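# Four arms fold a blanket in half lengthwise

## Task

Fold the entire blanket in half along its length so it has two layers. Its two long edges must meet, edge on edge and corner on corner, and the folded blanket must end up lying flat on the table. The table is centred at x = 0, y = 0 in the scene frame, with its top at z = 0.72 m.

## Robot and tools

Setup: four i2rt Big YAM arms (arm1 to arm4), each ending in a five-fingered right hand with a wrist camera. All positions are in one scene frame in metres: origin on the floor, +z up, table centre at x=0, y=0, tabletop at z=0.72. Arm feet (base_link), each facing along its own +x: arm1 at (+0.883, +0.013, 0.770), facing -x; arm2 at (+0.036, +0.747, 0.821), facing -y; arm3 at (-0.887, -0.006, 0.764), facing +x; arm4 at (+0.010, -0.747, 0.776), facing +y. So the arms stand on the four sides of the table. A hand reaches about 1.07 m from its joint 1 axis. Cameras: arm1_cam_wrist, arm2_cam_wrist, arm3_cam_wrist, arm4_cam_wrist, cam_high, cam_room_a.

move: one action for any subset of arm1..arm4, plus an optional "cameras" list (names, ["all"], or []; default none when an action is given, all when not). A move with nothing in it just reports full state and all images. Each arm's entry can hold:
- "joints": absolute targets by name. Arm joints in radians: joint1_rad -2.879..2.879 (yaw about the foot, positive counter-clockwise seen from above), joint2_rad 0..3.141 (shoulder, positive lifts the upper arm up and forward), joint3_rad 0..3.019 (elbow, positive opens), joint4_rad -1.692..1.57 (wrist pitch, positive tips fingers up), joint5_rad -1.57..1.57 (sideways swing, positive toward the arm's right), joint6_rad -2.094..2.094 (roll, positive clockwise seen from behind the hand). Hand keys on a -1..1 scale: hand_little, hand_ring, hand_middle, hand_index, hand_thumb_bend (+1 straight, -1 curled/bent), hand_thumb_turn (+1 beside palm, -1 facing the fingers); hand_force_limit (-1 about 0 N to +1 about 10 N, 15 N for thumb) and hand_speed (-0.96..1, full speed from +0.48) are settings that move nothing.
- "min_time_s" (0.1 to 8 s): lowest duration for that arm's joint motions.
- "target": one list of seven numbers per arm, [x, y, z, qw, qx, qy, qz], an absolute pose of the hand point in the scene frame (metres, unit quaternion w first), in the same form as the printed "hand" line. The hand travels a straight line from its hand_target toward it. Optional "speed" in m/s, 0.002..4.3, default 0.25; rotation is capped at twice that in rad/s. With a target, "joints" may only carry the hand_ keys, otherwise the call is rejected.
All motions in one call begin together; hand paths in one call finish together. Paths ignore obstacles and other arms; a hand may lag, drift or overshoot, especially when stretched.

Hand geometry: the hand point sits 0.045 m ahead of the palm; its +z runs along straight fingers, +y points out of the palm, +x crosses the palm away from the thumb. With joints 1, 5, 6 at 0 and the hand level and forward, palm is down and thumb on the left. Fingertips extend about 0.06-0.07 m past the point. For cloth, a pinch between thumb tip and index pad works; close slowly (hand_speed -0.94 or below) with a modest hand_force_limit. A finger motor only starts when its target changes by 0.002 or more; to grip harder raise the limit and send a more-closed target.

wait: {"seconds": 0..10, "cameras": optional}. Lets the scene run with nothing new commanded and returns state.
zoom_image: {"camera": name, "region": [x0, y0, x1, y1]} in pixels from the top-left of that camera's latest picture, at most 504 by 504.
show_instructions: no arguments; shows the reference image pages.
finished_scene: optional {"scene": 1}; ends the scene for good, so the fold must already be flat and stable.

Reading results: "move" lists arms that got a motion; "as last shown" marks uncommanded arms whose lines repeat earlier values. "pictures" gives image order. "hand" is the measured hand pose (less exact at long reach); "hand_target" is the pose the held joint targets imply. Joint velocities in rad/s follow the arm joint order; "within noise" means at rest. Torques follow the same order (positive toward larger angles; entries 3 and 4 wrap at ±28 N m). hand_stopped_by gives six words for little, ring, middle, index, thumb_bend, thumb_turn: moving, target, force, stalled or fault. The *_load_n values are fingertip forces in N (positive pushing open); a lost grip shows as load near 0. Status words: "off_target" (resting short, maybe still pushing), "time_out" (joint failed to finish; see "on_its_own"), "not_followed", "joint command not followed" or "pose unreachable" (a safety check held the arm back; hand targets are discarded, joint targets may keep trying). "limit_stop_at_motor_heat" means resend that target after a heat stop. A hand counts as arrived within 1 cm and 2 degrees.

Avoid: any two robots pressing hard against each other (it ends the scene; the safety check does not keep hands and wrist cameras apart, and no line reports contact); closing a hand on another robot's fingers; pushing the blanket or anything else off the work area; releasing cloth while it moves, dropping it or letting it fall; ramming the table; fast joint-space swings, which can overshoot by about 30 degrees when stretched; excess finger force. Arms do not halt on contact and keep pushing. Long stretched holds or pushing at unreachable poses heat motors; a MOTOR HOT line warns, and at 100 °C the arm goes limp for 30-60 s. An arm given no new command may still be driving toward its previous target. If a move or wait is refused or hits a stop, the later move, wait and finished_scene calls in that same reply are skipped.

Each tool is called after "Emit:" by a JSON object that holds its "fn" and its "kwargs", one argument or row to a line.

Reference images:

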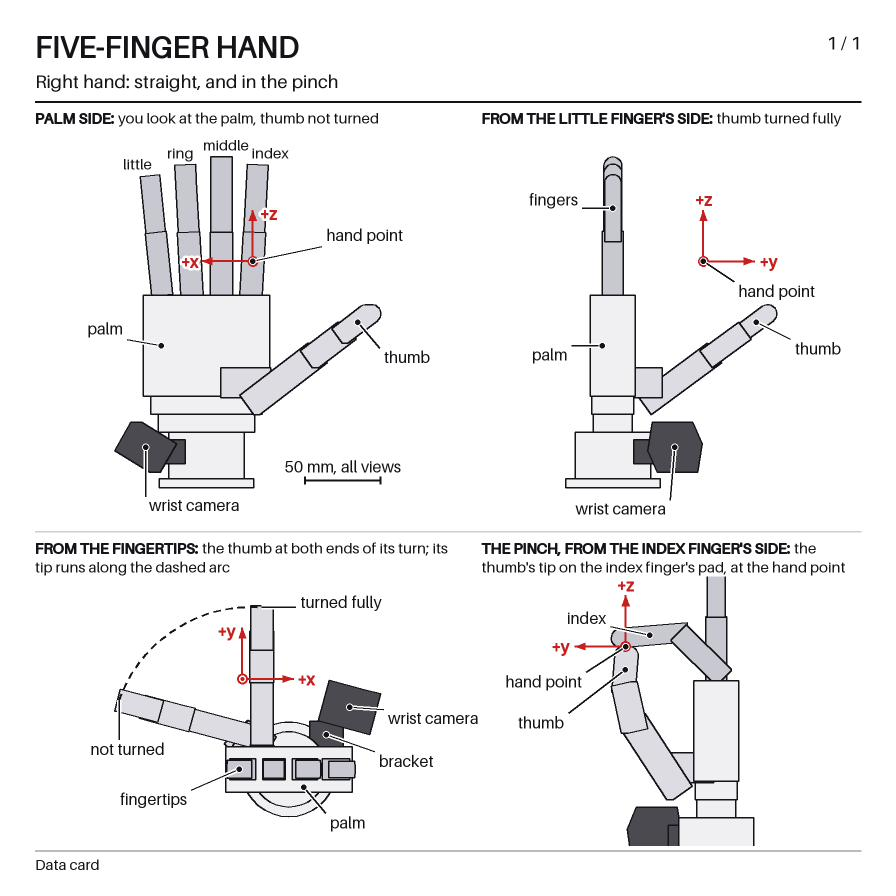

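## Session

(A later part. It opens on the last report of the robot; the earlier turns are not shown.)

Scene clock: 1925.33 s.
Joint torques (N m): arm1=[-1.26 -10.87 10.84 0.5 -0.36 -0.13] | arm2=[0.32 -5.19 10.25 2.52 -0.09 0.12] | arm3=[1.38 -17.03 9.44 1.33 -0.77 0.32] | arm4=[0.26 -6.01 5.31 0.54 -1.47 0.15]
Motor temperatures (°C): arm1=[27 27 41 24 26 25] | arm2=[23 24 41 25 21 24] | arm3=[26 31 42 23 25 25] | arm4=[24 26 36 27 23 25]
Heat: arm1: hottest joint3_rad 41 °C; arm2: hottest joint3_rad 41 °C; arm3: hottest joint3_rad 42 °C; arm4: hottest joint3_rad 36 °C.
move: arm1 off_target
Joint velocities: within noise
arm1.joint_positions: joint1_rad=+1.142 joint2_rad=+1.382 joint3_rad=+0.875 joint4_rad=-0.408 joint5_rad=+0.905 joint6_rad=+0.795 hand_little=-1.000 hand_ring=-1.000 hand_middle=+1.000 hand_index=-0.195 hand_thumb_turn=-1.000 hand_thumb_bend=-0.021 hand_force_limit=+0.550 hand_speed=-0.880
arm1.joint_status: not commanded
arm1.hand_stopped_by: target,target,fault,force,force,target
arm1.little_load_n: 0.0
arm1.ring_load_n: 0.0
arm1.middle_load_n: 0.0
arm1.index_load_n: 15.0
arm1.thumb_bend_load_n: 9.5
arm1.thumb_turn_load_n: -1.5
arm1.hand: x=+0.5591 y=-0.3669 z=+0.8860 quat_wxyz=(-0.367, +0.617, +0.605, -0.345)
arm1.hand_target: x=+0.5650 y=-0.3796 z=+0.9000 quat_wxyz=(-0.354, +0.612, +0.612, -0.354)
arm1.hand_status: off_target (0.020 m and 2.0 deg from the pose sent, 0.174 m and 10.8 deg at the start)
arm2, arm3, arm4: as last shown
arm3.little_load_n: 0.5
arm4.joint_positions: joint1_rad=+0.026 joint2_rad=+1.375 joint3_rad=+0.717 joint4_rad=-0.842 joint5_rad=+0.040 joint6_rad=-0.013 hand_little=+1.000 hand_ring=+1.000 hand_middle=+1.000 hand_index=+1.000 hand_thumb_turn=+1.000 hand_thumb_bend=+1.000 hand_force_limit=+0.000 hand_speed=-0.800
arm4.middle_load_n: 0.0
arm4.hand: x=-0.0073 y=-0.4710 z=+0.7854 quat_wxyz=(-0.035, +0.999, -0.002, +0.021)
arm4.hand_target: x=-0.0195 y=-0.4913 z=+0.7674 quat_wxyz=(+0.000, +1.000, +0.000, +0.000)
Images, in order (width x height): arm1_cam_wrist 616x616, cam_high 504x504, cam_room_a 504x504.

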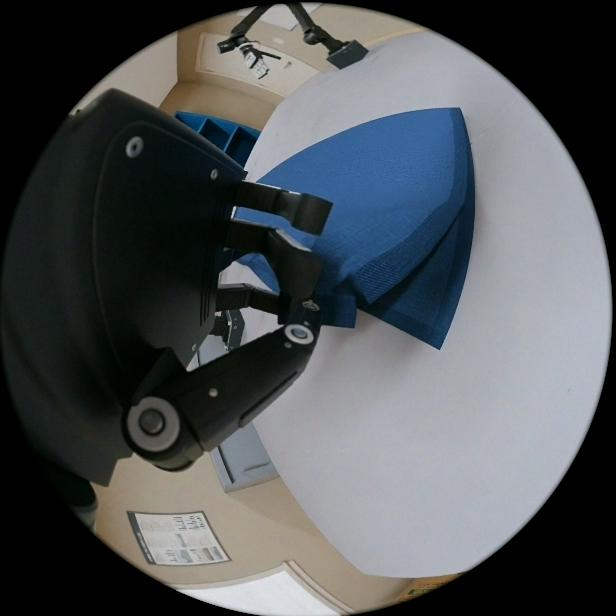

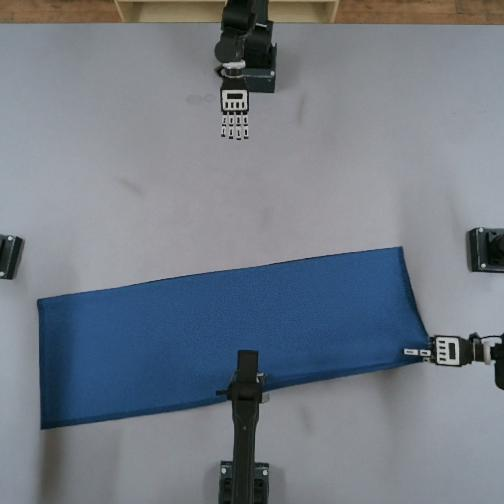

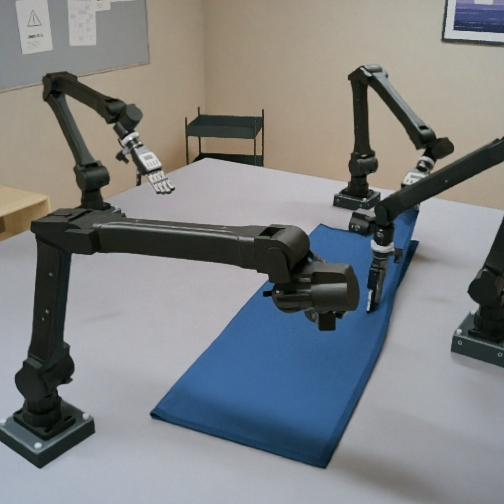

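Emit:
{"fn": "move", "kwargs": {
  "arm1": {"target": [0.582, -0.385, 0.80, 0.4056, -0.5793, -0.5793, 0.4056], "speed": 0.12}
}}

Emit:
{"fn": "move", "kwargs": {
  "arm1": {"target": [0.584, -0.388, 0.752, 0.4056, -0.5793, -0.5793, 0.4056], "speed": 0.1},
  "cameras": ["arm1_cam_wrist", "cam_high", "arm4_cam_wrist"]
}}

Emit:
{"fn": "zoom_image", "kwargs": {
  "camera": "arm1_cam_wrist",
  "region": [220, 180, 520, 480]
}}

Emit:
{"fn": "zoom_image", "kwargs": {
  "camera": "cam_high",
  "region": [230, 230, 450, 430]
}}

Scene clock: 1959.83 s.
Joint torques (N m): arm1=[0.62 -10.4 5.78 1.99 0.13 -0.32] | arm2=[0.32 -4.6 10.25 2.61 -0.11 0.15] | arm3=[1.38 -17.03 9.46 1.35 -0.77 0.32] | arm4=[0.21 -6.3 5.33 0.5 -1.47 0.12]
Motor temperatures (°C): arm1=[27 28 43 24 25 25] | arm2=[23 24 41 25 21 24] | arm3=[26 31 41 23 25 25] | arm4=[24 26 33 27 27 25]
Heat: arm1: hottest joint3_rad 43 °C; arm2: hottest joint3_rad 41 °C; arm3: hottest joint3_rad 41 °C; arm4: hottest joint3_rad 33 °C.
move: arm1 off_target
Joint velocities: within noise
arm1.joint_positions: joint1_rad=+1.216 joint2_rad=+1.587 joint3_rad=+0.710 joint4_rad=+0.096 joint5_rad=+1.080 joint6_rad=+0.756 hand_little=-1.000 hand_ring=-1.000 hand_middle=+1.000 hand_index=-0.195 hand_thumb_turn=-1.000 hand_thumb_bend=-0.021 hand_force_limit=+0.550 hand_speed=-0.880
arm1.joint_status: not commanded
arm1.hand_stopped_by: target,target,fault,force,force,target
arm1.little_load_n: 0.0
arm1.ring_load_n: 0.0
arm1.middle_load_n: 0.0
arm1.index_load_n: 12.5
arm1.thumb_bend_load_n: 9.5
arm1.thumb_turn_load_n: -2.0
arm1.hand: x=+0.5633 y=-0.3751 z=+0.8045 quat_wxyz=(-0.413, +0.597, +0.558, -0.403)
arm1.hand_target: x=+0.5816 y=-0.3845 z=+0.7999 quat_wxyz=(-0.406, +0.579, +0.579, -0.405)
arm1.hand_status: off_target (0.022 m and 3.2 deg from the pose sent, 0.091 m and 9.7 deg at the start)
arm2, arm3, arm4: as last shown
arm3.little_load_n: 0.0
arm4.joint_positions: joint1_rad=+0.026 joint2_rad=+1.376 joint3_rad=+0.717 joint4_rad=-0.842 joint5_rad=+0.040 joint6_rad=-0.013 hand_little=+1.000 hand_ring=+1.000 hand_middle=+1.000 hand_index=+1.000 hand_thumb_turn=+1.000 hand_thumb_bend=+1.000 hand_force_limit=+0.000 hand_speed=-0.800
arm4.thumb_turn_load_n: 0.5
arm4.hand: x=-0.0073 y=-0.4711 z=+0.7853 quat_wxyz=(-0.035, +0.999, -0.002, +0.021)
pictures: none

Scene clock: 1960.90 s.
Joint torques (N m): arm1=[0.62 -10.64 4.42 1.94 0.1 -0.18] | arm2=[0.44 -5.01 10.28 2.5 -0.11 0.13] | arm3=[1.38 -17.03 9.46 1.35 -0.77 0.32] | arm4=[-0.09 -6.24 5.29 0.54 -1.47 0.11]
Motor temperatures (°C): arm1=[27 28 43 24 25 25] | arm2=[23 24 41 25 21 24] | arm3=[26 31 41 23 25 25] | arm4=[24 26 33 27 27 25]
Heat: arm1: hottest joint3_rad 43 °C; arm2: hottest joint3_rad 41 °C; arm3: hottest joint3_rad 41 °C; arm4: hottest joint3_rad 33 °C.
move: arm1 off_target
Joint velocities: within noise
arm1.joint_positions: joint1_rad=+1.224 joint2_rad=+1.718 joint3_rad=+0.699 joint4_rad=+0.242 joint5_rad=+1.086 joint6_rad=+0.756 hand_little=-1.000 hand_ring=-1.000 hand_middle=+1.000 hand_index=-0.195 hand_thumb_turn=-1.000 hand_thumb_bend=-0.021 hand_force_limit=+0.550 hand_speed=-0.880
arm1.joint_status: not commanded
arm1.hand_stopped_by: target,target,fault,force,force,target
arm1.little_load_n: 0.0
arm1.ring_load_n: 0.0
arm1.middle_load_n: -0.5
arm1.index_load_n: 12.0
arm1.thumb_bend_load_n: 9.5
arm1.thumb_turn_load_n: -2.0
arm1.hand: x=+0.5637 y=-0.3806 z=+0.7610 quat_wxyz=(-0.413, +0.595, +0.558, -0.405)
arm1.hand_target: x=+0.5834 y=-0.3873 z=+0.7521 quat_wxyz=(-0.406, +0.579, +0.579, -0.406)
arm1.hand_status: off_target (0.023 m and 3.2 deg from the pose sent, 0.058 m and 3.2 deg at the start)
arm2.joint_positions: joint1_rad=-0.221 joint2_rad=+0.882 joint3_rad=+0.736 joint4_rad=-0.681 joint5_rad=-0.198 joint6_rad=-0.204 hand_little=+1.000 hand_ring=+1.000 hand_middle=+1.000 hand_index=+1.000 hand_thumb_turn=-1.000 hand_thumb_bend=+1.000 hand_force_limit=+0.000 hand_speed=-0.800
arm2.joint_status: not commanded
arm2.hand_stopped_by: target,target,target,target,target,target
arm2.little_load_n: 0.0
arm2.ring_load_n: 0.0
arm2.middle_load_n: 0.0
arm2.index_load_n: 0.0
arm2.thumb_bend_load_n: 0.0
arm2.thumb_turn_load_n: 0.0
arm2.hand: x=+0.0044 y=+0.4045 z=+0.9958 quat_wxyz=(-0.002, +0.012, -0.928, +0.373)
arm2.hand_target: x=+0.0000 y=+0.4002 z=+1.0000 quat_wxyz=(+0.000, +0.000, -0.924, +0.382)
arm2.hand_status: not commanded
arm3, arm4: as last shown
arm4.middle_load_n: 0.5
arm4.thumb_turn_load_n: 0.0
arm4.hand: x=-0.0074 y=-0.4711 z=+0.7853 quat_wxyz=(-0.035, +0.999, -0.002, +0.021)
pictures: arm1_cam_wrist, arm4_cam_wrist, cam_high
Images, in order (width x height): arm1_cam_wrist 616x616, arm4_cam_wrist 616x616, cam_high 504x504.

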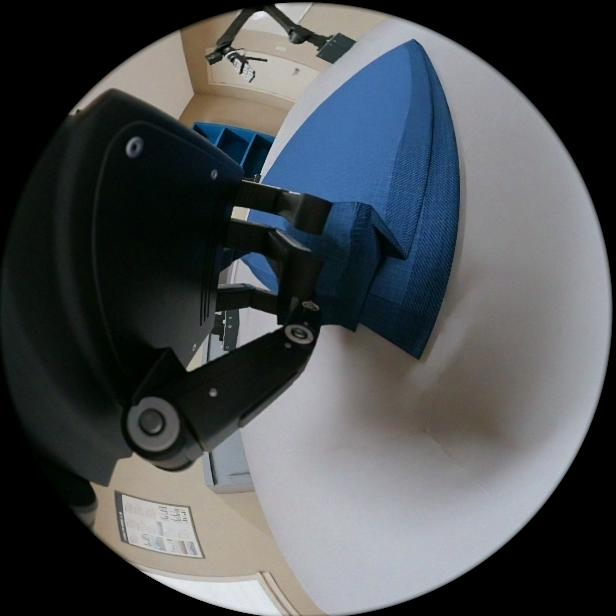

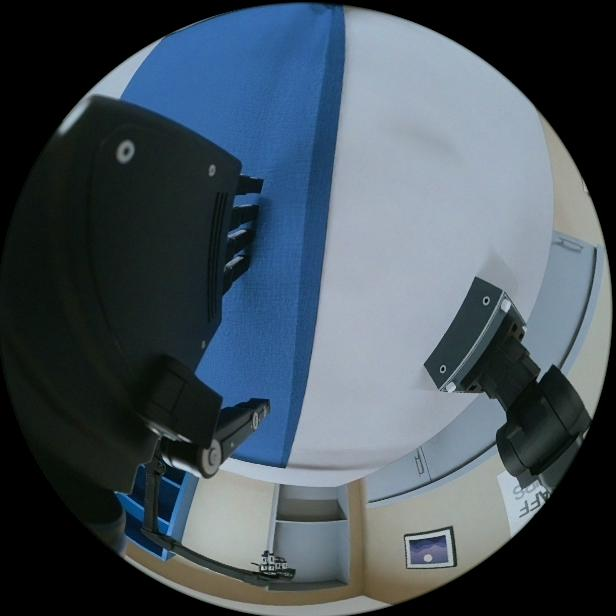

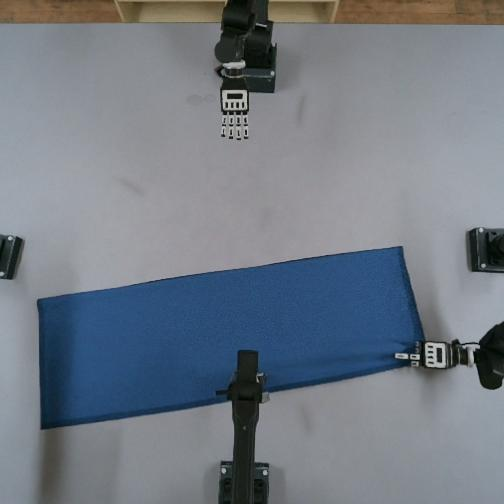

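Scaled by 1.680 from the camera's image (finer frame: 880x880).

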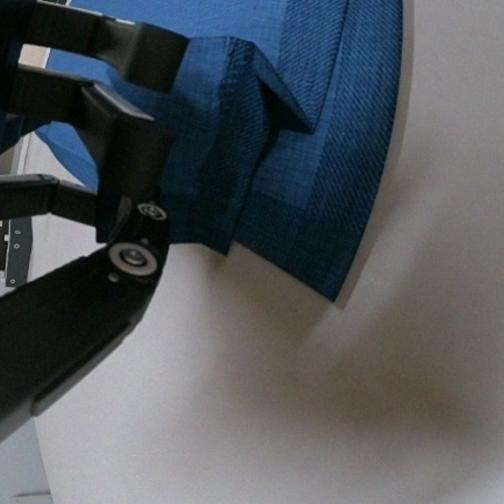

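Scaled by 2.291.

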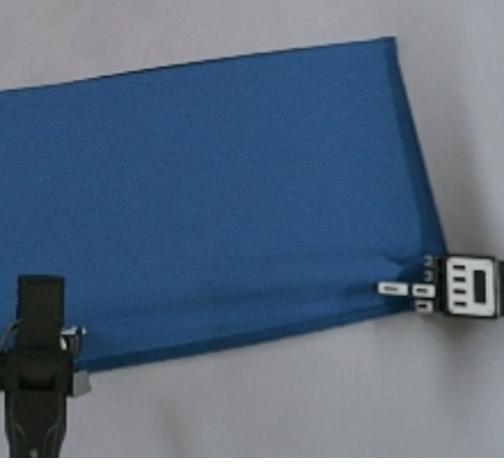

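Emit:
{"fn": "move", "kwargs": {
  "arm1": {"target": [0.586, -0.385, 0.740, 0.4056, -0.5793, -0.5793, 0.4056], "speed": 0.06}
}}

Emit:
{"fn": "move", "kwargs": {
  "arm1": {"joints": {"hand_index": 0.1, "hand_thumb_bend": 0.3, "hand_speed": -0.85}}
}}

Emit:
{"fn": "move", "kwargs": {
  "arm1": {"target": [0.586, -0.385, 0.86, 0.4056, -0.5793, -0.5793, 0.4056], "speed": 0.15}
}}

Emit:
{"fn": "move", "kwargs": {
  "arm1": {"target": [0.68, -0.35, 0.95, 0.4056, -0.5793, -0.5793, 0.4056], "speed": 0.2},
  "arm4": {"target": [0.0, -0.56, 0.88, 0, 1, 0, 0], "speed": 0.2},
  "cameras": ["arm1_cam_wrist", "cam_high", "cam_room_a"]
}}

Emit:
{"fn": "zoom_image", "kwargs": {
  "camera": "cam_high",
  "region": [230, 230, 450, 430]
}}

Emit:
{"fn": "zoom_image", "kwargs": {
  "camera": "arm1_cam_wrist",
  "region": [260, 100, 560, 400]
}}

Scene clock: 1984.17 s.
Joint torques (N m): arm1=[0.67 -10.17 3.93 1.89 0.08 -0.16] | arm2=[0.21 -4.42 10.3 2.5 -0.11 0.17] | arm3=[1.32 -17.03 9.44 1.35 -0.78 0.32] | arm4=[0.15 -6.24 5.27 0.5 -1.47 0.12]
Motor temperatures (°C): arm1=[27 28 39 24 25 25] | arm2=[23 24 41 25 21 24] | arm3=[26 31 41 23 25 25] | arm4=[24 26 32 27 28 25]
Heat: arm1: hottest joint3_rad 39 °C; arm2: hottest joint3_rad 41 °C; arm3: hottest joint3_rad 41 °C; arm4: hottest joint3_rad 32 °C.
move: arm1 off_target
Joint velocities: within noise
arm1.joint_positions: joint1_rad=+1.225 joint2_rad=+1.741 joint3_rad=+0.690 joint4_rad=+0.283 joint5_rad=+1.087 joint6_rad=+0.756 hand_little=-1.000 hand_ring=-1.000 hand_middle=+1.000 hand_index=-0.195 hand_thumb_turn=-1.000 hand_thumb_bend=-0.021 hand_force_limit=+0.550 hand_speed=-0.880
arm1.joint_status: not commanded
arm1.hand_stopped_by: target,target,fault,force,force,target
arm1.little_load_n: 0.0
arm1.ring_load_n: 0.0
arm1.middle_load_n: 0.0
arm1.index_load_n: 12.0
arm1.thumb_bend_load_n: 9.5
arm1.thumb_turn_load_n: -2.0
arm1.hand: x=+0.5643 y=-0.3800 z=+0.7533 quat_wxyz=(-0.412, +0.596, +0.555, -0.409)
arm1.hand_target: x=+0.5854 y=-0.3843 z=+0.7404 quat_wxyz=(-0.406, +0.579, +0.579, -0.406)
arm1.hand_status: off_target (0.026 m and 3.4 deg from the pose sent, 0.031 m and 3.1 deg at the start)
arm2, arm4: as last shown
arm3.joint_positions: joint1_rad=-1.366 joint2_rad=+1.798 joint3_rad=+1.936 joint4_rad=-1.408 joint5_rad=-1.207 joint6_rad=-1.260 hand_little=-1.000 hand_ring=-1.000 hand_middle=+0.100 hand_index=+0.100 hand_thumb_turn=-1.000 hand_thumb_bend=+0.349 hand_force_limit=+0.500 hand_speed=-0.850
arm3.joint_status: not commanded
arm3.hand_stopped_by: target,target,target,target,target,target
arm3.little_load_n: 0.0
arm3.ring_load_n: 0.0
arm3.middle_load_n: 0.0
arm3.index_load_n: 0.0
arm3.thumb_bend_load_n: 0.5
arm3.thumb_turn_load_n: 0.0
arm3.hand: x=-0.6653 y=-0.5510 z=+1.1013 quat_wxyz=(-0.405, +0.578, -0.580, +0.407)
arm3.hand_target: x=-0.6600 y=-0.5499 z=+1.1000 quat_wxyz=(-0.406, +0.579, -0.579, +0.405)
arm3.hand_status: not commanded
arm4.middle_load_n: 0.0
pictures: none

Scene clock: 1986.17 s.
Joint torques (N m): arm1=[-1.38 -10.34 4.93 1.88 0.27 -0.15] | arm2=[0.44 -5.19 10.17 2.48 -0.11 0.12] | arm3=[1.38 -17.08 9.43 1.36 -0.77 0.32] | arm4=[0.15 -6.3 5.34 0.46 -0.66 0.13]
Motor temperatures (°C): arm1=[27 28 39 24 25 25] | arm2=[23 24 41 25 21 24] | arm3=[26 31 41 23 25 25] | arm4=[24 26 32 27 28 25]
Heat: arm1: hottest joint3_rad 39 °C; arm2: hottest joint3_rad 41 °C; arm3: hottest joint3_rad 41 °C; arm4: hottest joint3_rad 32 °C.
move: arm1 done
Joint velocities: within noise
arm1.joint_positions: joint1_rad=+1.252 joint2_rad=+1.745 joint3_rad=+0.676 joint4_rad=+0.283 joint5_rad=+1.082 joint6_rad=+0.756 hand_little=-1.000 hand_ring=-1.000 hand_middle=+1.000 hand_index=+0.100 hand_thumb_turn=-1.000 hand_thumb_bend=+0.300 hand_force_limit=+0.550 hand_speed=-0.850
arm1.joint_status: all done
arm1.hand_stopped_by: target,target,fault,target,target,target
arm1.little_load_n: 0.0
arm1.ring_load_n: 0.0
arm1.middle_load_n: 0.0
arm1.index_load_n: 0.0
arm1.thumb_bend_load_n: 0.0
arm1.thumb_turn_load_n: 0.0
arm1.hand: x=+0.5786 y=-0.3818 z=+0.7461 quat_wxyz=(-0.407, +0.586, +0.570, -0.407)
arm1.hand_target: x=+0.5854 y=-0.3841 z=+0.7403 quat_wxyz=(-0.406, +0.579, +0.579, -0.406)
arm1.hand_status: not commanded
arm2, arm3, arm4: as last shown
arm3.thumb_bend_load_n: 0.0
arm4.joint_positions: joint1_rad=+0.026 joint2_rad=+1.376 joint3_rad=+0.717 joint4_rad=-0.842 joint5_rad=+0.018 joint6_rad=-0.013 hand_little=+1.000 hand_ring=+1.000 hand_middle=+1.000 hand_index=+1.000 hand_thumb_turn=+1.000 hand_thumb_bend=+1.000 hand_force_limit=+0.000 hand_speed=-0.800
arm4.hand: x=-0.0117 y=-0.4710 z=+0.7858 quat_wxyz=(-0.035, +0.999, -0.002, +0.010)
arm4.hand_target: x=-0.0196 y=-0.4913 z=+0.7674 quat_wxyz=(+0.000, +1.000, +0.000, +0.000)
pictures: none

Scene clock: 1987.63 s.
Joint torques (N m): arm1=[-1.32 -9.41 10.06 1.25 0.35 -0.1] | arm2=[0.32 -4.66 10.35 2.56 -0.1 0.15] | arm3=[1.44 -17.08 9.46 1.32 -0.77 0.32] | arm4=[0.21 -6.24 5.3 0.53 -0.69 0.13]
Motor temperatures (°C): arm1=[27 28 39 24 25 25] | arm2=[23 24 41 25 21 24] | arm3=[26 31 41 23 25 25] | arm4=[24 26 32 27 28 25]
Heat: arm1: hottest joint3_rad 39 °C; arm2: hottest joint3_rad 41 °C; arm3: hottest joint3_rad 41 °C; arm4: hottest joint3_rad 32 °C.
move: arm1 off_target
Joint velocities: within noise
arm1.joint_positions: joint1_rad=+1.252 joint2_rad=+1.440 joint3_rad=+0.724 joint4_rad=-0.102 joint5_rad=+1.081 joint6_rad=+0.753 hand_little=-1.000 hand_ring=-1.000 hand_middle=+1.000 hand_index=+0.100 hand_thumb_turn=-1.000 hand_thumb_bend=+0.300 hand_force_limit=+0.550 hand_speed=-0.850
arm1.joint_status: not commanded
arm1.hand_stopped_by: target,target,fault,target,target,target
arm1.little_load_n: 0.0
arm1.ring_load_n: 0.0
arm1.middle_load_n: 0.0
arm1.index_load_n: 0.0
arm1.thumb_bend_load_n: 0.0
arm1.thumb_turn_load_n: 0.0
arm1.hand: x=+0.5839 y=-0.3688 z=+0.8490 quat_wxyz=(-0.413, +0.581, +0.580, -0.395)
arm1.hand_target: x=+0.5863 y=-0.3845 z=+0.8601 quat_wxyz=(-0.406, +0.579, +0.579, -0.406)
arm1.hand_status: off_target (0.020 m and 1.5 deg from the pose sent, 0.114 m and 1.3 deg at the start)
arm2, arm3: as last shown
arm2.middle_load_n: -0.5
arm4.joint_positions: joint1_rad=+0.026 joint2_rad=+1.376 joint3_rad=+0.717 joint4_rad=-0.842 joint5_rad=+0.018 joint6_rad=-0.013 hand_little=+1.000 hand_ring=+1.000 hand_middle=+1.000 hand_index=+1.000 hand_thumb_turn=+1.000 hand_thumb_bend=+1.000 hand_force_limit=+0.000 hand_speed=-0.800
arm4.joint_status: not commanded
arm4.hand_stopped_by: target,target,target,target,target,target
arm4.little_load_n: 0.0
arm4.ring_load_n: 0.0
arm4.middle_load_n: 0.0
arm4.index_load_n: 0.0
arm4.thumb_bend_load_n: -0.5
arm4.thumb_turn_load_n: 0.0
arm4.hand: x=-0.0117 y=-0.4710 z=+0.7858 quat_wxyz=(-0.035, +0.999, -0.002, +0.010)
arm4.hand_target: x=-0.0196 y=-0.4913 z=+0.7674 quat_wxyz=(+0.000, +1.000, +0.000, +0.000)
arm4.hand_status: not commanded
pictures: none

Scene clock: 1989.40 s.
Joint torques (N m): arm1=[-1.38 -6.18 12.16 0.64 0.73 0] | arm2=[0.21 -4.72 10.28 2.5 -0.1 0.13] | arm3=[1.49 -16.97 9.43 1.35 -0.77 0.32] | arm4=[-1.38 -4.89 12.14 -0.32 -0.04 -0.05]
Motor temperatures (°C): arm1=[27 28 39 24 25 25] | arm2=[23 24 41 25 21 24] | arm3=[26 31 40 23 25 25] | arm4=[24 26 32 27 28 25]
Heat: arm1: hottest joint3_rad 39 °C; arm2: hottest joint3_rad 41 °C; arm3: hottest joint3_rad 40 °C; arm4: hottest joint3_rad 32 °C.
move: arm1 off_target; arm4 off_target
Joint velocities: within noise
arm1.joint_positions: joint1_rad=+1.487 joint2_rad=+1.184 joint3_rad=+0.805 joint4_rad=-0.882 joint5_rad=+1.201 joint6_rad=+1.223 hand_little=-1.000 hand_ring=-1.000 hand_middle=+1.000 hand_index=+0.100 hand_thumb_turn=-1.000 hand_thumb_bend=+0.300 hand_force_limit=+0.550 hand_speed=-0.850
arm1.joint_status: not commanded
arm1.hand_stopped_by: target,target,fault,target,target,target
arm1.little_load_n: 0.0
arm1.ring_load_n: 0.0
arm1.middle_load_n: 0.0
arm1.index_load_n: 0.0
arm1.thumb_bend_load_n: 0.0
arm1.thumb_turn_load_n: 0.0
arm1.hand: x=+0.6775 y=-0.3330 z=+0.9346 quat_wxyz=(-0.415, +0.576, +0.585, -0.392)
arm1.hand_target: x=+0.6802 y=-0.3492 z=+0.9501 quat_wxyz=(-0.405, +0.579, +0.579, -0.406)
arm1.hand_status: off_target (0.023 m and 2.0 deg from the pose sent, 0.141 m and 1.5 deg at the start)
arm2, arm3: as last shown
arm2.middle_load_n: 0.0
arm3.thumb_turn_load_n: -0.5
arm4.joint_positions: joint1_rad=-0.031 joint2_rad=+1.023 joint3_rad=+0.680 joint4_rad=-1.245 joint5_rad=+0.000 joint6_rad=-0.072 hand_little=+1.000 hand_ring=+1.000 hand_middle=+1.000 hand_index=+1.000 hand_thumb_turn=+1.000 hand_thumb_bend=+1.000 hand_force_limit=+0.000 hand_speed=-0.800
arm4.joint_status: not commanded
arm4.hand_stopped_by: target,target,target,target,target,target
arm4.little_load_n: 0.0
arm4.ring_load_n: 0.0
arm4.middle_load_n: 0.0
arm4.index_load_n: 0.0
arm4.thumb_bend_load_n: -0.5
arm4.thumb_turn_load_n: 0.0
arm4.hand: x=-0.0031 y=-0.5702 z=+0.8703 quat_wxyz=(+0.008, +1.000, +0.000, +0.000)
arm4.hand_target: x=-0.0001 y=-0.5601 z=+0.8798 quat_wxyz=(+0.000, +1.000, +0.000, +0.000)
arm4.hand_status: off_target (0.014 m and 0.9 deg from the pose sent, 0.130 m and 4.2 deg at the start)
Images, in order (width x height): arm1_cam_wrist 616x616, cam_high 504x504, cam_room_a 504x504.

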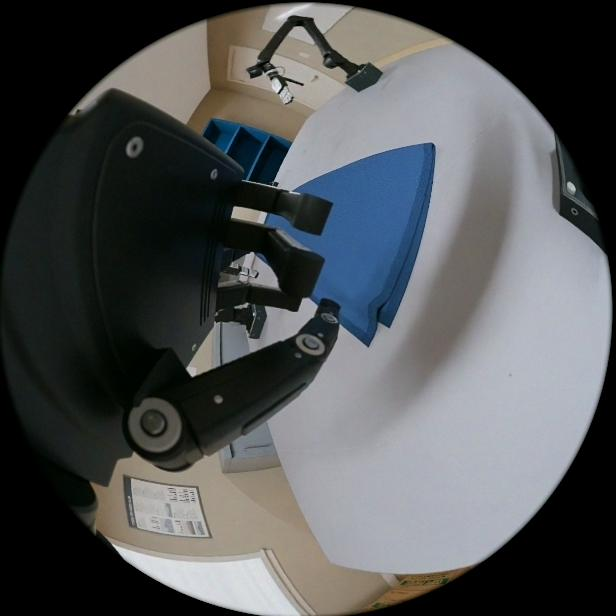

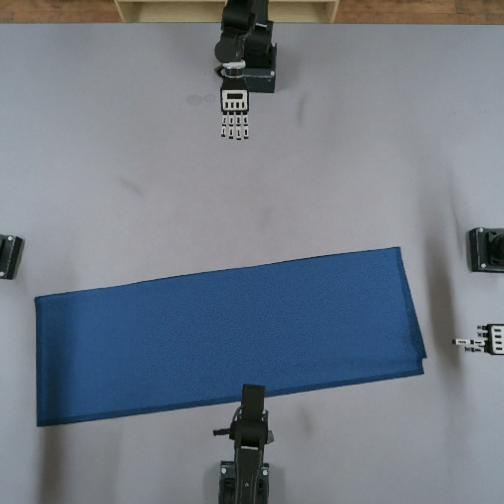

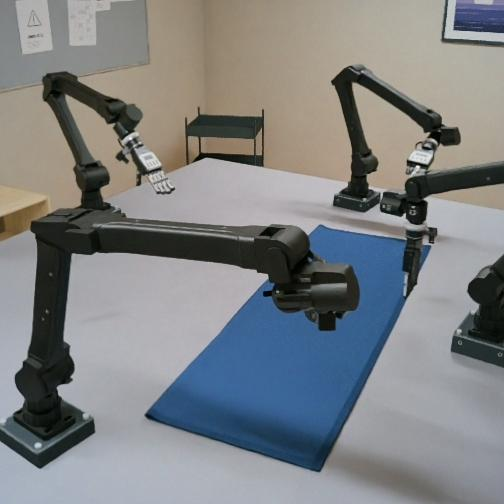

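Scaled by 2.291.

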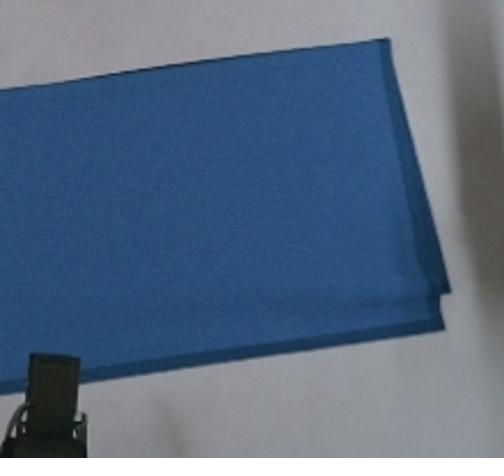

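Scaled by 1.680 from the camera's image (finer frame: 880x880).

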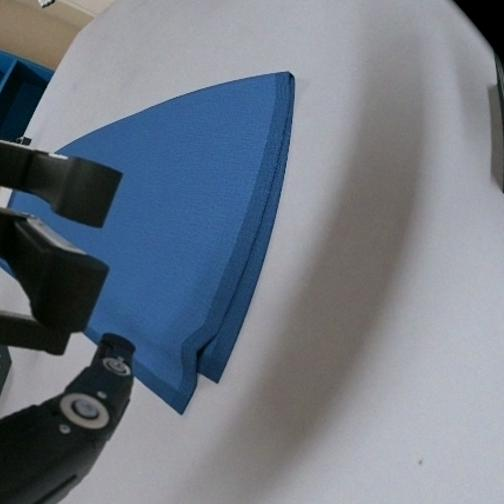

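Emit:
{"fn": "move", "kwargs": {
  "cameras": ["cam_high", "arm1_cam_wrist"]
}}

Emit:
{"fn": "zoom_image", "kwargs": {
  "camera": "cam_high",
  "region": [230, 230, 450, 430]
}}

Scene clock: 2018.17 s.
Joint torques (N m): arm1=[-1.38 -6.12 12.16 0.61 0.73 0] | arm2=[0.26 -4.89 10.41 2.5 -0.1 0.13] | arm3=[1.32 -17.03 9.43 1.33 -0.77 0.32] | arm4=[-1.49 -4.95 12.18 -0.31 -0.04 -0.05]
Motor temperatures (°C): arm1=[27 27 42 24 27 25] | arm2=[23 24 41 25 21 24] | arm3=[26 31 40 23 25 25] | arm4=[24 25 35 27 25 25]
Heat: arm1: hottest joint3_rad 42 °C; arm2: hottest joint3_rad 41 °C; arm3: hottest joint3_rad 40 °C; arm4: hottest joint3_rad 35 °C.
Joint velocities: within noise
arm1.joint_positions: joint1_rad=+1.487 joint2_rad=+1.184 joint3_rad=+0.805 joint4_rad=-0.882 joint5_rad=+1.201 joint6_rad=+1.223 hand_little=-1.000 hand_ring=-1.000 hand_middle=+1.000 hand_index=+0.100 hand_thumb_turn=-1.000 hand_thumb_bend=+0.300 hand_force_limit=+0.550 hand_speed=-0.850
arm1.joint_status: not commanded
arm1.hand_stopped_by: target,target,fault,target,target,target
arm1.little_load_n: 0.0
arm1.ring_load_n: 0.0
arm1.middle_load_n: 0.0
arm1.index_load_n: 0.0
arm1.thumb_bend_load_n: 0.0
arm1.thumb_turn_load_n: 0.0
arm1.hand: x=+0.6775 y=-0.3330 z=+0.9346 quat_wxyz=(-0.415, +0.576, +0.584, -0.392) (m; scene frame)
arm1.hand_target: x=+0.6802 y=-0.3492 z=+0.9501 quat_wxyz=(-0.405, +0.579, +0.579, -0.406) (m; scene frame)
arm1.hand_status: off_target (0.023 m and 2.0 deg from the pose sent, 0.141 m and 1.5 deg at the start)
arm2.joint_positions: joint1_rad=-0.221 joint2_rad=+0.882 joint3_rad=+0.736 joint4_rad=-0.681 joint5_rad=-0.198 joint6_rad=-0.204 hand_little=+1.000 hand_ring=+1.000 hand_middle=+1.000 hand_index=+1.000 hand_thumb_turn=-1.000 hand_thumb_bend=+1.000 hand_force_limit=+0.000 hand_speed=-0.800
arm2.joint_status: not commanded
arm2.hand_stopped_by: target,target,target,target,target,target
arm2.little_load_n: 0.0
arm2.ring_load_n: 0.0
arm2.middle_load_n: 0.0
arm2.index_load_n: -0.5
arm2.thumb_bend_load_n: 0.0
arm2.thumb_turn_load_n: 0.5
arm2.hand: x=+0.0044 y=+0.4045 z=+0.9958 quat_wxyz=(-0.002, +0.012, -0.928, +0.373) (m; scene frame)
arm2.hand_target: x=+0.0000 y=+0.4002 z=+1.0000 quat_wxyz=(+0.000, +0.000, -0.924, +0.382) (m; scene frame)
arm2.hand_status: not commanded
arm3.joint_positions: joint1_rad=-1.366 joint2_rad=+1.798 joint3_rad=+1.936 joint4_rad=-1.408 joint5_rad=-1.207 joint6_rad=-1.260 hand_little=-1.000 hand_ring=-1.000 hand_middle=+0.100 hand_index=+0.100 hand_thumb_turn=-1.000 hand_thumb_bend=+0.349 hand_force_limit=+0.500 hand_speed=-0.850
arm3.joint_status: not commanded
arm3.hand_stopped_by: target,target,target,target,target,target
arm3.little_load_n: -0.5
arm3.ring_load_n: 0.0
arm3.middle_load_n: 0.0
arm3.index_load_n: 0.0
arm3.thumb_bend_load_n: 0.0
arm3.thumb_turn_load_n: 0.0
arm3.hand: x=-0.6653 y=-0.5510 z=+1.1013 quat_wxyz=(-0.405, +0.578, -0.580, +0.407) (m; scene frame)
arm3.hand_target: x=-0.6600 y=-0.5499 z=+1.1000 quat_wxyz=(-0.406, +0.579, -0.579, +0.405) (m; scene frame)
arm3.hand_status: not commanded
arm4.joint_positions: joint1_rad=-0.031 joint2_rad=+1.023 joint3_rad=+0.680 joint4_rad=-1.245 joint5_rad=+0.000 joint6_rad=-0.072 hand_little=+1.000 hand_ring=+1.000 hand_middle=+1.000 hand_index=+1.000 hand_thumb_turn=+1.000 hand_thumb_bend=+1.000 hand_force_limit=+0.000 hand_speed=-0.800
arm4.joint_status: not commanded
arm4.hand_stopped_by: target,target,target,target,target,target
arm4.little_load_n: 0.0
arm4.ring_load_n: 0.0
arm4.middle_load_n: 0.0
arm4.index_load_n: 0.0
arm4.thumb_bend_load_n: 0.0
arm4.thumb_turn_load_n: 0.0
arm4.hand: x=-0.0031 y=-0.5702 z=+0.8703 quat_wxyz=(+0.008, +1.000, +0.000, +0.000) (m; scene frame)
arm4.hand_target: x=-0.0001 y=-0.5601 z=+0.8798 quat_wxyz=(+0.000, +1.000, +0.000, +0.000) (m; scene frame)
arm4.hand_status: off_target (0.014 m and 0.9 deg from the pose sent, 0.130 m and 4.2 deg at the start)
pictures: arm1_cam_wrist, cam_high
Images, in order (width x height): arm1_cam_wrist 616x616, cam_high 504x504.

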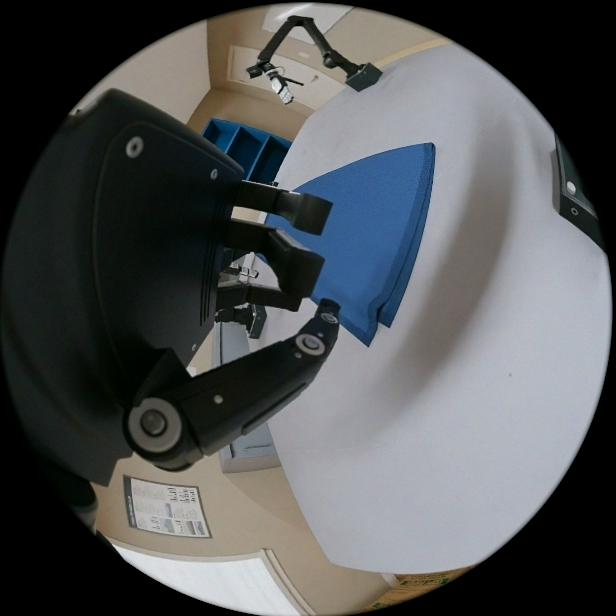

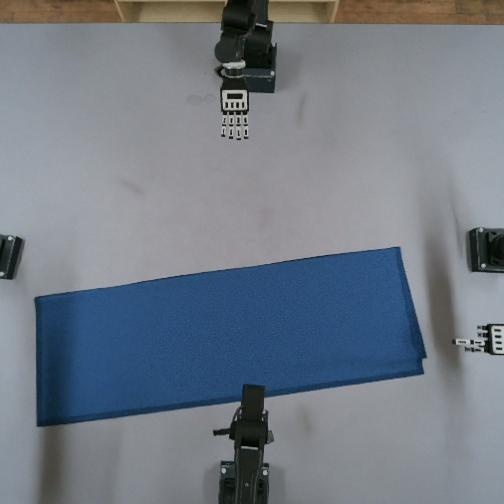

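Scaled by 2.291.

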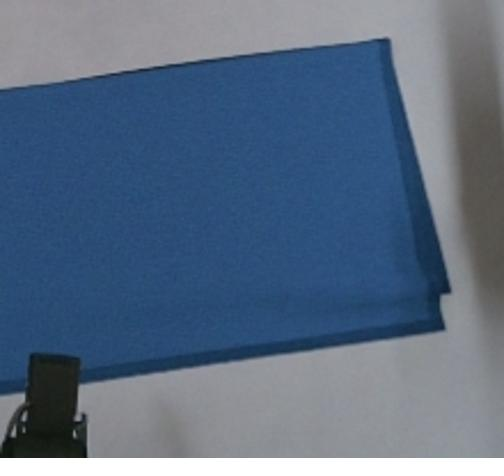

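Emit:
{"fn": "move", "kwargs": {
  "arm1": {"target": [0.547, -0.436, 0.80, 0.4056, -0.5793, -0.5793, 0.4056], "speed": 0.2, "joints": {"hand_index": 0.5, "hand_thumb_bend": 0.2, "hand_force_limit": 0.2, "hand_speed": -0.8}},
  "arm3": {"target": [-0.635, -0.54, 0.80, 0.4056, -0.5793, 0.5793, -0.4056], "speed": 0.3, "joints": {"hand_index": 0.5, "hand_middle": 0.5, "hand_thumb_bend": 0.2, "hand_force_limit": 0.2, "hand_speed": -0.8}},
  "cameras": ["arm1_cam_wrist", "arm3_cam_wrist", "cam_high"]
}}

Emit:
{"fn": "zoom_image", "kwargs": {
  "camera": "cam_high",
  "region": [330, 260, 504, 430]
}}

Scene clock: 2102.33 s.
Joint torques (N m): arm1=[-3.37 -12.4 9.22 2.52 0.26 -0.22] | arm2=[0.38 -4.89 10.3 2.55 -0.11 0.13] | arm3=[1.32 -17.61 8.32 1.55 -0.83 0.31] | arm4=[-1.38 -4.89 12.12 -0.32 -0.05 -0.04]
Motor temperatures (°C): arm1=[27 26 46 24 27 25] | arm2=[23 24 41 25 21 24] | arm3=[26 31 40 23 25 25] | arm4=[24 25 39 26 24 25]
Heat: arm1: hottest joint3_rad 46 °C; arm2: hottest joint3_rad 41 °C; arm3: hottest joint3_rad 40 °C; arm4: hottest joint3_rad 39 °C.
move: arm1 off_target; arm3 done
Joint velocities: within noise
arm1.joint_positions: joint1_rad=+1.239 joint2_rad=+1.710 joint3_rad=+0.834 joint4_rad=+0.080 joint5_rad=+1.054 joint6_rad=+0.703 hand_little=-1.000 hand_ring=-1.000 hand_middle=+1.000 hand_index=+0.500 hand_thumb_turn=-1.000 hand_thumb_bend=+0.200 hand_force_limit=+0.200 hand_speed=-0.800
arm1.joint_status: all done
arm1.hand_stopped_by: target,target,fault,target,target,target
arm1.little_load_n: 0.0
arm1.ring_load_n: 0.0
arm1.middle_load_n: -0.5
arm1.index_load_n: 0.0
arm1.thumb_bend_load_n: 0.0
arm1.thumb_turn_load_n: 0.0
arm1.hand: x=+0.5593 y=-0.4223 z=+0.7855 quat_wxyz=(-0.411, +0.573, +0.592, -0.391)
arm1.hand_target: x=+0.5474 y=-0.4353 z=+0.8005 quat_wxyz=(-0.406, +0.579, +0.579, -0.406)
arm1.hand_status: off_target (0.023 m and 2.4 deg from the pose sent, 0.214 m and 2.0 deg at the start)
arm2, arm4: as last shown
arm2.index_load_n: 0.0
arm2.thumb_turn_load_n: 0.0
arm3.joint_positions: joint1_rad=-1.320 joint2_rad=+1.966 joint3_rad=+1.340 joint4_rad=-0.545 joint5_rad=-1.189 joint6_rad=-1.143 hand_little=-1.000 hand_ring=-1.000 hand_middle=+0.500 hand_index=+0.500 hand_thumb_turn=-1.000 hand_thumb_bend=+0.200 hand_force_limit=+0.200 hand_speed=-0.800
arm3.joint_status: all done
arm3.hand_stopped_by: target,target,target,target,target,target
arm3.little_load_n: 0.0
arm3.ring_load_n: 0.0
arm3.middle_load_n: 0.0
arm3.index_load_n: 0.0
arm3.thumb_bend_load_n: 0.0
arm3.thumb_turn_load_n: 0.0
arm3.hand: x=-0.6408 y=-0.5386 z=+0.7964 quat_wxyz=(-0.407, +0.576, -0.584, +0.402)
arm3.hand_target: x=-0.6350 y=-0.5398 z=+0.8000 quat_wxyz=(-0.406, +0.579, -0.579, +0.405)
arm3.hand_status: done (0.007 m and 0.7 deg from the pose sent, 0.303 m and 0.3 deg at the start)
Images, in order (width x height): arm1_cam_wrist 616x616, arm3_cam_wrist 616x616, cam_high 504x504.

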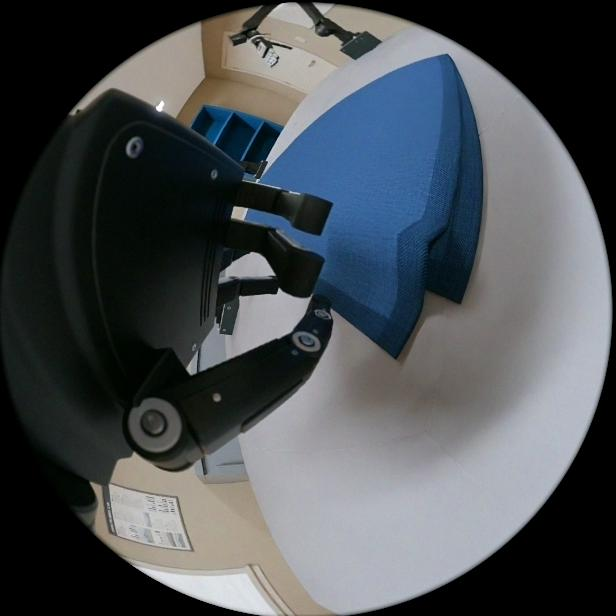

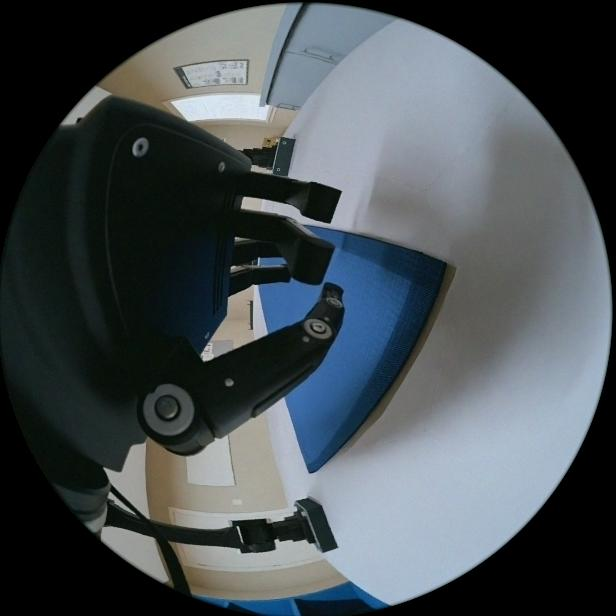

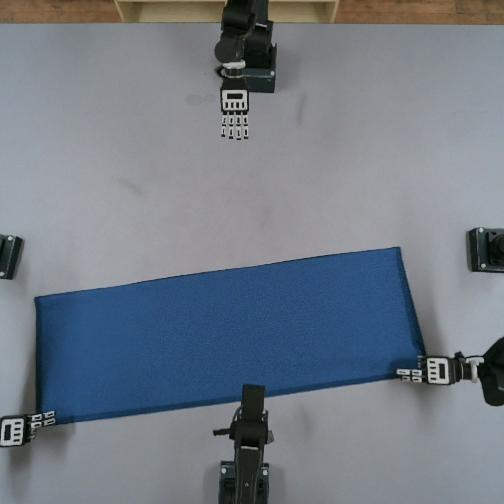

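Scaled by 2.897.

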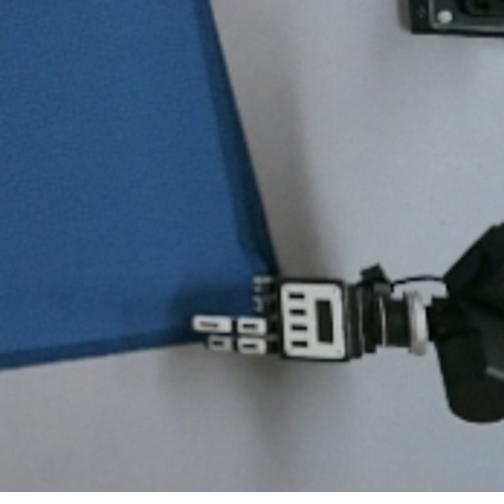

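Emit:
{"fn": "move", "kwargs": {
  "arm1": {"target": [0.549, -0.435, 0.765, 0.4056, -0.5793, -0.5793, 0.4056], "speed": 0.1},
  "arm3": {"target": [-0.635, -0.54, 0.745, 0.4056, -0.5793, 0.5793, -0.4056], "speed": 0.1}
}}

Emit:
{"fn": "move", "kwargs": {
  "arm1": {"target": [0.549, -0.435, 0.728, 0.4056, -0.5793, -0.5793, 0.4056], "speed": 0.06},
  "arm3": {"target": [-0.635, -0.54, 0.722, 0.4056, -0.5793, 0.5793, -0.4056], "speed": 0.06},
  "cameras": ["arm1_cam_wrist", "arm3_cam_wrist"]
}}

Scene clock: 2128.80 s.
Joint torques (N m): arm1=[-3.19 -12.22 7.21 2.54 0.32 -0.15] | arm2=[-0.03 -4.89 10.29 2.51 -0.07 0.13] | arm3=[1.32 -17.03 7.41 1.55 -0.82 0.32] | arm4=[-1.49 -4.66 12.15 -0.32 -0.05 -0.05]
Motor temperatures (°C): arm1=[27 27 46 24 26 25] | arm2=[23 24 41 25 21 24] | arm3=[26 32 39 23 25 25] | arm4=[24 25 39 26 24 25]
Heat: arm1: hottest joint3_rad 46 °C; arm2: hottest joint3_rad 41 °C; arm3: hottest joint3_rad 39 °C; arm4: hottest joint3_rad 39 °C.
move: arm1 done; arm3 done
Joint velocities: within noise
arm1.joint_positions: joint1_rad=+1.239 joint2_rad=+1.783 joint3_rad=+0.834 joint4_rad=+0.176 joint5_rad=+1.054 joint6_rad=+0.702 hand_little=-1.000 hand_ring=-1.000 hand_middle=+1.000 hand_index=+0.500 hand_thumb_turn=-1.000 hand_thumb_bend=+0.200 hand_force_limit=+0.200 hand_speed=-0.800
arm1.joint_status: not commanded
arm1.hand_stopped_by: target,target,fault,target,target,target
arm1.little_load_n: 0.0
arm1.ring_load_n: 0.0
arm1.middle_load_n: 0.0
arm1.index_load_n: 0.0
arm1.thumb_bend_load_n: 0.0
arm1.thumb_turn_load_n: 0.0
arm1.hand: x=+0.5563 y=-0.4296 z=+0.7617 quat_wxyz=(-0.407, +0.575, +0.586, -0.399)
arm1.hand_target: x=+0.5491 y=-0.4348 z=+0.7652 quat_wxyz=(-0.406, +0.579, +0.579, -0.406)
arm1.hand_status: done (0.010 m and 1.2 deg from the pose sent, 0.026 m and 2.4 deg at the start)
arm2, arm4: as last shown
arm3.joint_positions: joint1_rad=-1.320 joint2_rad=+2.047 joint3_rad=+1.318 joint4_rad=-0.428 joint5_rad=-1.189 joint6_rad=-1.143 hand_little=-1.000 hand_ring=-1.000 hand_middle=+0.500 hand_index=+0.500 hand_thumb_turn=-1.000 hand_thumb_bend=+0.200 hand_force_limit=+0.200 hand_speed=-0.800
arm3.joint_status: not commanded
arm3.hand_stopped_by: target,target,target,target,target,target
arm3.little_load_n: 0.0
arm3.ring_load_n: 0.0
arm3.middle_load_n: 0.0
arm3.index_load_n: 0.0
arm3.thumb_bend_load_n: 0.0
arm3.thumb_turn_load_n: 0.0
arm3.hand: x=-0.6404 y=-0.5415 z=+0.7482 quat_wxyz=(-0.403, +0.579, -0.580, +0.407)
arm3.hand_target: x=-0.6350 y=-0.5399 z=+0.7451 quat_wxyz=(-0.406, +0.579, -0.579, +0.405)
arm3.hand_status: done (0.006 m and 0.3 deg from the pose sent, 0.052 m and 0.7 deg at the start)
arm4.middle_load_n: 0.5
arm4.thumb_turn_load_n: 0.5
pictures: none

Scene clock: 2129.93 s.
Joint torques (N m): arm1=[-3.19 -11.16 6.13 2.35 0.22 -0.14] | arm2=[0.56 -5.25 10.32 2.48 -0.11 0.16] | arm3=[1.32 -15.15 6.78 1.68 -0.57 0.23] | arm4=[-1.49 -5.01 12.08 -0.35 -0.05 -0.06]
Motor temperatures (°C): arm1=[27 27 45 24 26 25] | arm2=[23 24 41 25 21 24] | arm3=[26 32 39 23 25 25] | arm4=[24 25 39 26 24 25]
Heat: arm1: hottest joint3_rad 45 °C; arm2: hottest joint3_rad 41 °C; arm3: hottest joint3_rad 39 °C; arm4: hottest joint3_rad 39 °C.
move: arm1 done; arm3 off_target
Joint velocities: within noise
arm1.joint_positions: joint1_rad=+1.239 joint2_rad=+1.861 joint3_rad=+0.834 joint4_rad=+0.282 joint5_rad=+1.056 joint6_rad=+0.702 hand_little=-1.000 hand_ring=-1.000 hand_middle=+1.000 hand_index=+0.500 hand_thumb_turn=-1.000 hand_thumb_bend=+0.199 hand_force_limit=+0.200 hand_speed=-0.800
arm1.joint_status: not commanded
arm1.hand_stopped_by: target,target,fault,target,target,target
arm1.little_load_n: 0.0
arm1.ring_load_n: 0.0
arm1.middle_load_n: 0.0
arm1.index_load_n: 0.0
arm1.thumb_bend_load_n: -1.5
arm1.thumb_turn_load_n: -1.0
arm1.hand: x=+0.5534 y=-0.4356 z=+0.7371 quat_wxyz=(-0.404, +0.579, +0.578, -0.410)
arm1.hand_target: x=+0.5492 y=-0.4348 z=+0.7281 quat_wxyz=(-0.406, +0.579, +0.579, -0.406)
arm1.hand_status: done (0.010 m and 0.6 deg from the pose sent, 0.035 m and 1.2 deg at the start)
arm2, arm4: as last shown
arm2.little_load_n: -0.5
arm3.joint_positions: joint1_rad=-1.320 joint2_rad=+2.063 joint3_rad=+1.318 joint4_rad=-0.384 joint5_rad=-1.195 joint6_rad=-1.136 hand_little=-1.000 hand_ring=-1.000 hand_middle=+0.500 hand_index=+0.500 hand_thumb_turn=-1.000 hand_thumb_bend=+0.200 hand_force_limit=+0.200 hand_speed=-0.800
arm3.joint_status: not commanded
arm3.hand_stopped_by: target,target,target,target,target,target
arm3.little_load_n: 0.0
arm3.ring_load_n: 0.0
arm3.middle_load_n: 0.0
arm3.index_load_n: 0.0
arm3.thumb_bend_load_n: -1.5
arm3.thumb_turn_load_n: 0.5
arm3.hand: x=-0.6389 y=-0.5464 z=+0.7415 quat_wxyz=(-0.400, +0.581, -0.574, +0.416)
arm3.hand_target: x=-0.6352 y=-0.5394 z=+0.7224 quat_wxyz=(-0.406, +0.579, -0.579, +0.405)
arm3.hand_status: off_target (0.021 m and 1.4 deg from the pose sent, 0.027 m and 0.3 deg at the start)
arm4.middle_load_n: 0.0
arm4.thumb_turn_load_n: 0.0
Images, in order (width x height): arm1_cam_wrist 616x616, arm3_cam_wrist 616x616.

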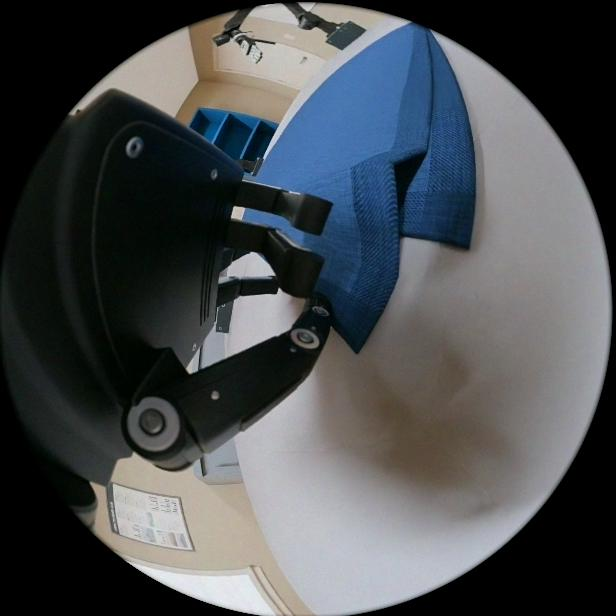

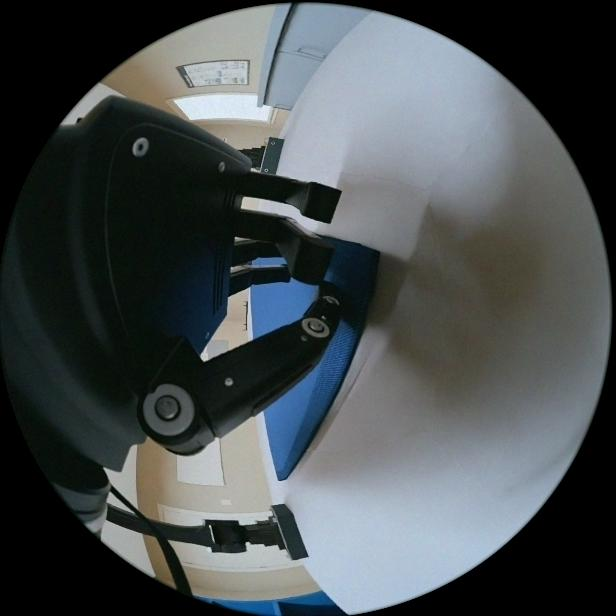

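Emit:
{"fn": "move", "kwargs": {
  "arm1": {"joints": {"hand_index": -0.4, "hand_force_limit": 0.2, "hand_speed": -0.85}}
}}

Emit:
{"fn": "move", "kwargs": {
  "arm1": {"joints": {"hand_index": -0.6, "hand_thumb_bend": -0.2, "hand_force_limit": 0.52, "hand_speed": -0.85}},
  "cameras": ["arm1_cam_wrist"]
}}

Scene clock: 2137.00 s.
Joint torques (N m): arm1=[-3.14 -11.34 6.13 1.98 0.12 -0.14] | arm2=[0.56 -4.78 10.32 2.5 -0.11 0.14] | arm3=[1.44 -15.15 6.76 1.7 -0.56 0.24] | arm4=[-1.49 -4.72 12.08 -0.34 -0.05 -0.04]
Motor temperatures (°C): arm1=[27 27 44 24 26 25] | arm2=[23 24 41 25 21 24] | arm3=[26 31 39 23 25 25] | arm4=[24 25 40 26 24 25]
Heat: arm1: hottest joint3_rad 44 °C; arm2: hottest joint3_rad 41 °C; arm3: hottest joint3_rad 39 °C; arm4: hottest joint3_rad 40 °C.
move: arm1 off_target
Joint velocities: within noise
arm1.joint_positions: joint1_rad=+1.239 joint2_rad=+1.863 joint3_rad=+0.834 joint4_rad=+0.290 joint5_rad=+1.059 joint6_rad=+0.702 hand_little=-1.000 hand_ring=-1.000 hand_middle=+1.000 hand_index=-0.358 hand_thumb_turn=-1.000 hand_thumb_bend=+0.200 hand_force_limit=+0.200 hand_speed=-0.850
arm1.joint_status: hand_index off_target (ended at -0.358, target -0.400); the others done
arm1.hand_stopped_by: target,target,fault,force,target,target
arm1.little_load_n: 0.0
arm1.ring_load_n: 0.0
arm1.middle_load_n: 0.0
arm1.index_load_n: 6.0
arm1.thumb_bend_load_n: -0.5
arm1.thumb_turn_load_n: -4.5
arm1.hand: x=+0.5528 y=-0.4361 z=+0.7375 quat_wxyz=(-0.404, +0.579, +0.576, -0.412)
arm1.hand_target: x=+0.5492 y=-0.4347 z=+0.7282 quat_wxyz=(-0.406, +0.579, +0.579, -0.406)
arm1.hand_status: not commanded
arm2, arm3, arm4: as last shown
arm2.little_load_n: 0.0
arm2.middle_load_n: -0.5
arm3.index_load_n: -0.5
arm4.ring_load_n: 0.5
pictures: none

Scene clock: 2139.33 s.
Joint torques (N m): arm1=[-3.19 -11.75 6.09 1.98 0.19 -0.14] | arm2=[0.03 -4.95 10.29 2.54 -0.11 0.17] | arm3=[1.32 -15.15 6.78 1.69 -0.56 0.24] | arm4=[-1.61 -4.95 12.11 -0.27 -0.05 -0.03]
Motor temperatures (°C): arm1=[27 27 44 24 26 25] | arm2=[23 24 41 25 21 24] | arm3=[26 31 39 23 25 25] | arm4=[24 25 40 26 24 25]
Heat: arm1: hottest joint3_rad 44 °C; arm2: hottest joint3_rad 41 °C; arm3: hottest joint3_rad 39 °C; arm4: hottest joint3_rad 40 °C.
move: arm1 off_target
Joint velocities: within noise
arm1.joint_positions: joint1_rad=+1.239 joint2_rad=+1.868 joint3_rad=+0.834 joint4_rad=+0.290 joint5_rad=+1.057 joint6_rad=+0.702 hand_little=-1.000 hand_ring=-1.000 hand_middle=+1.000 hand_index=-0.369 hand_thumb_turn=-1.000 hand_thumb_bend=-0.194 hand_force_limit=+0.520 hand_speed=-0.850
arm1.joint_status: hand_index off_target (ended at -0.369, target -0.600); the others done
arm1.hand_stopped_by: target,target,fault,force,target,target
arm1.little_load_n: 0.0
arm1.ring_load_n: 0.0
arm1.middle_load_n: 0.0
arm1.index_load_n: 2.0
arm1.thumb_bend_load_n: 7.5
arm1.thumb_turn_load_n: -4.0
arm1.hand: x=+0.5533 y=-0.4357 z=+0.7347 quat_wxyz=(-0.404, +0.579, +0.578, -0.410)
arm1.hand_target: x=+0.5492 y=-0.4348 z=+0.7281 quat_wxyz=(-0.405, +0.579, +0.579, -0.405)
arm1.hand_status: not commanded
arm2, arm3, arm4: as last shown
arm2.middle_load_n: 0.0
arm3.index_load_n: 0.0
arm4.ring_load_n: 0.0
Images, in order (width x height): arm1_cam_wrist 616x616.

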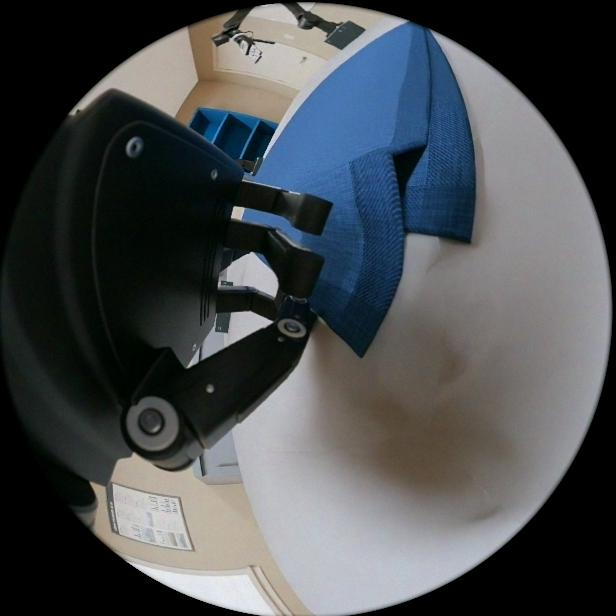

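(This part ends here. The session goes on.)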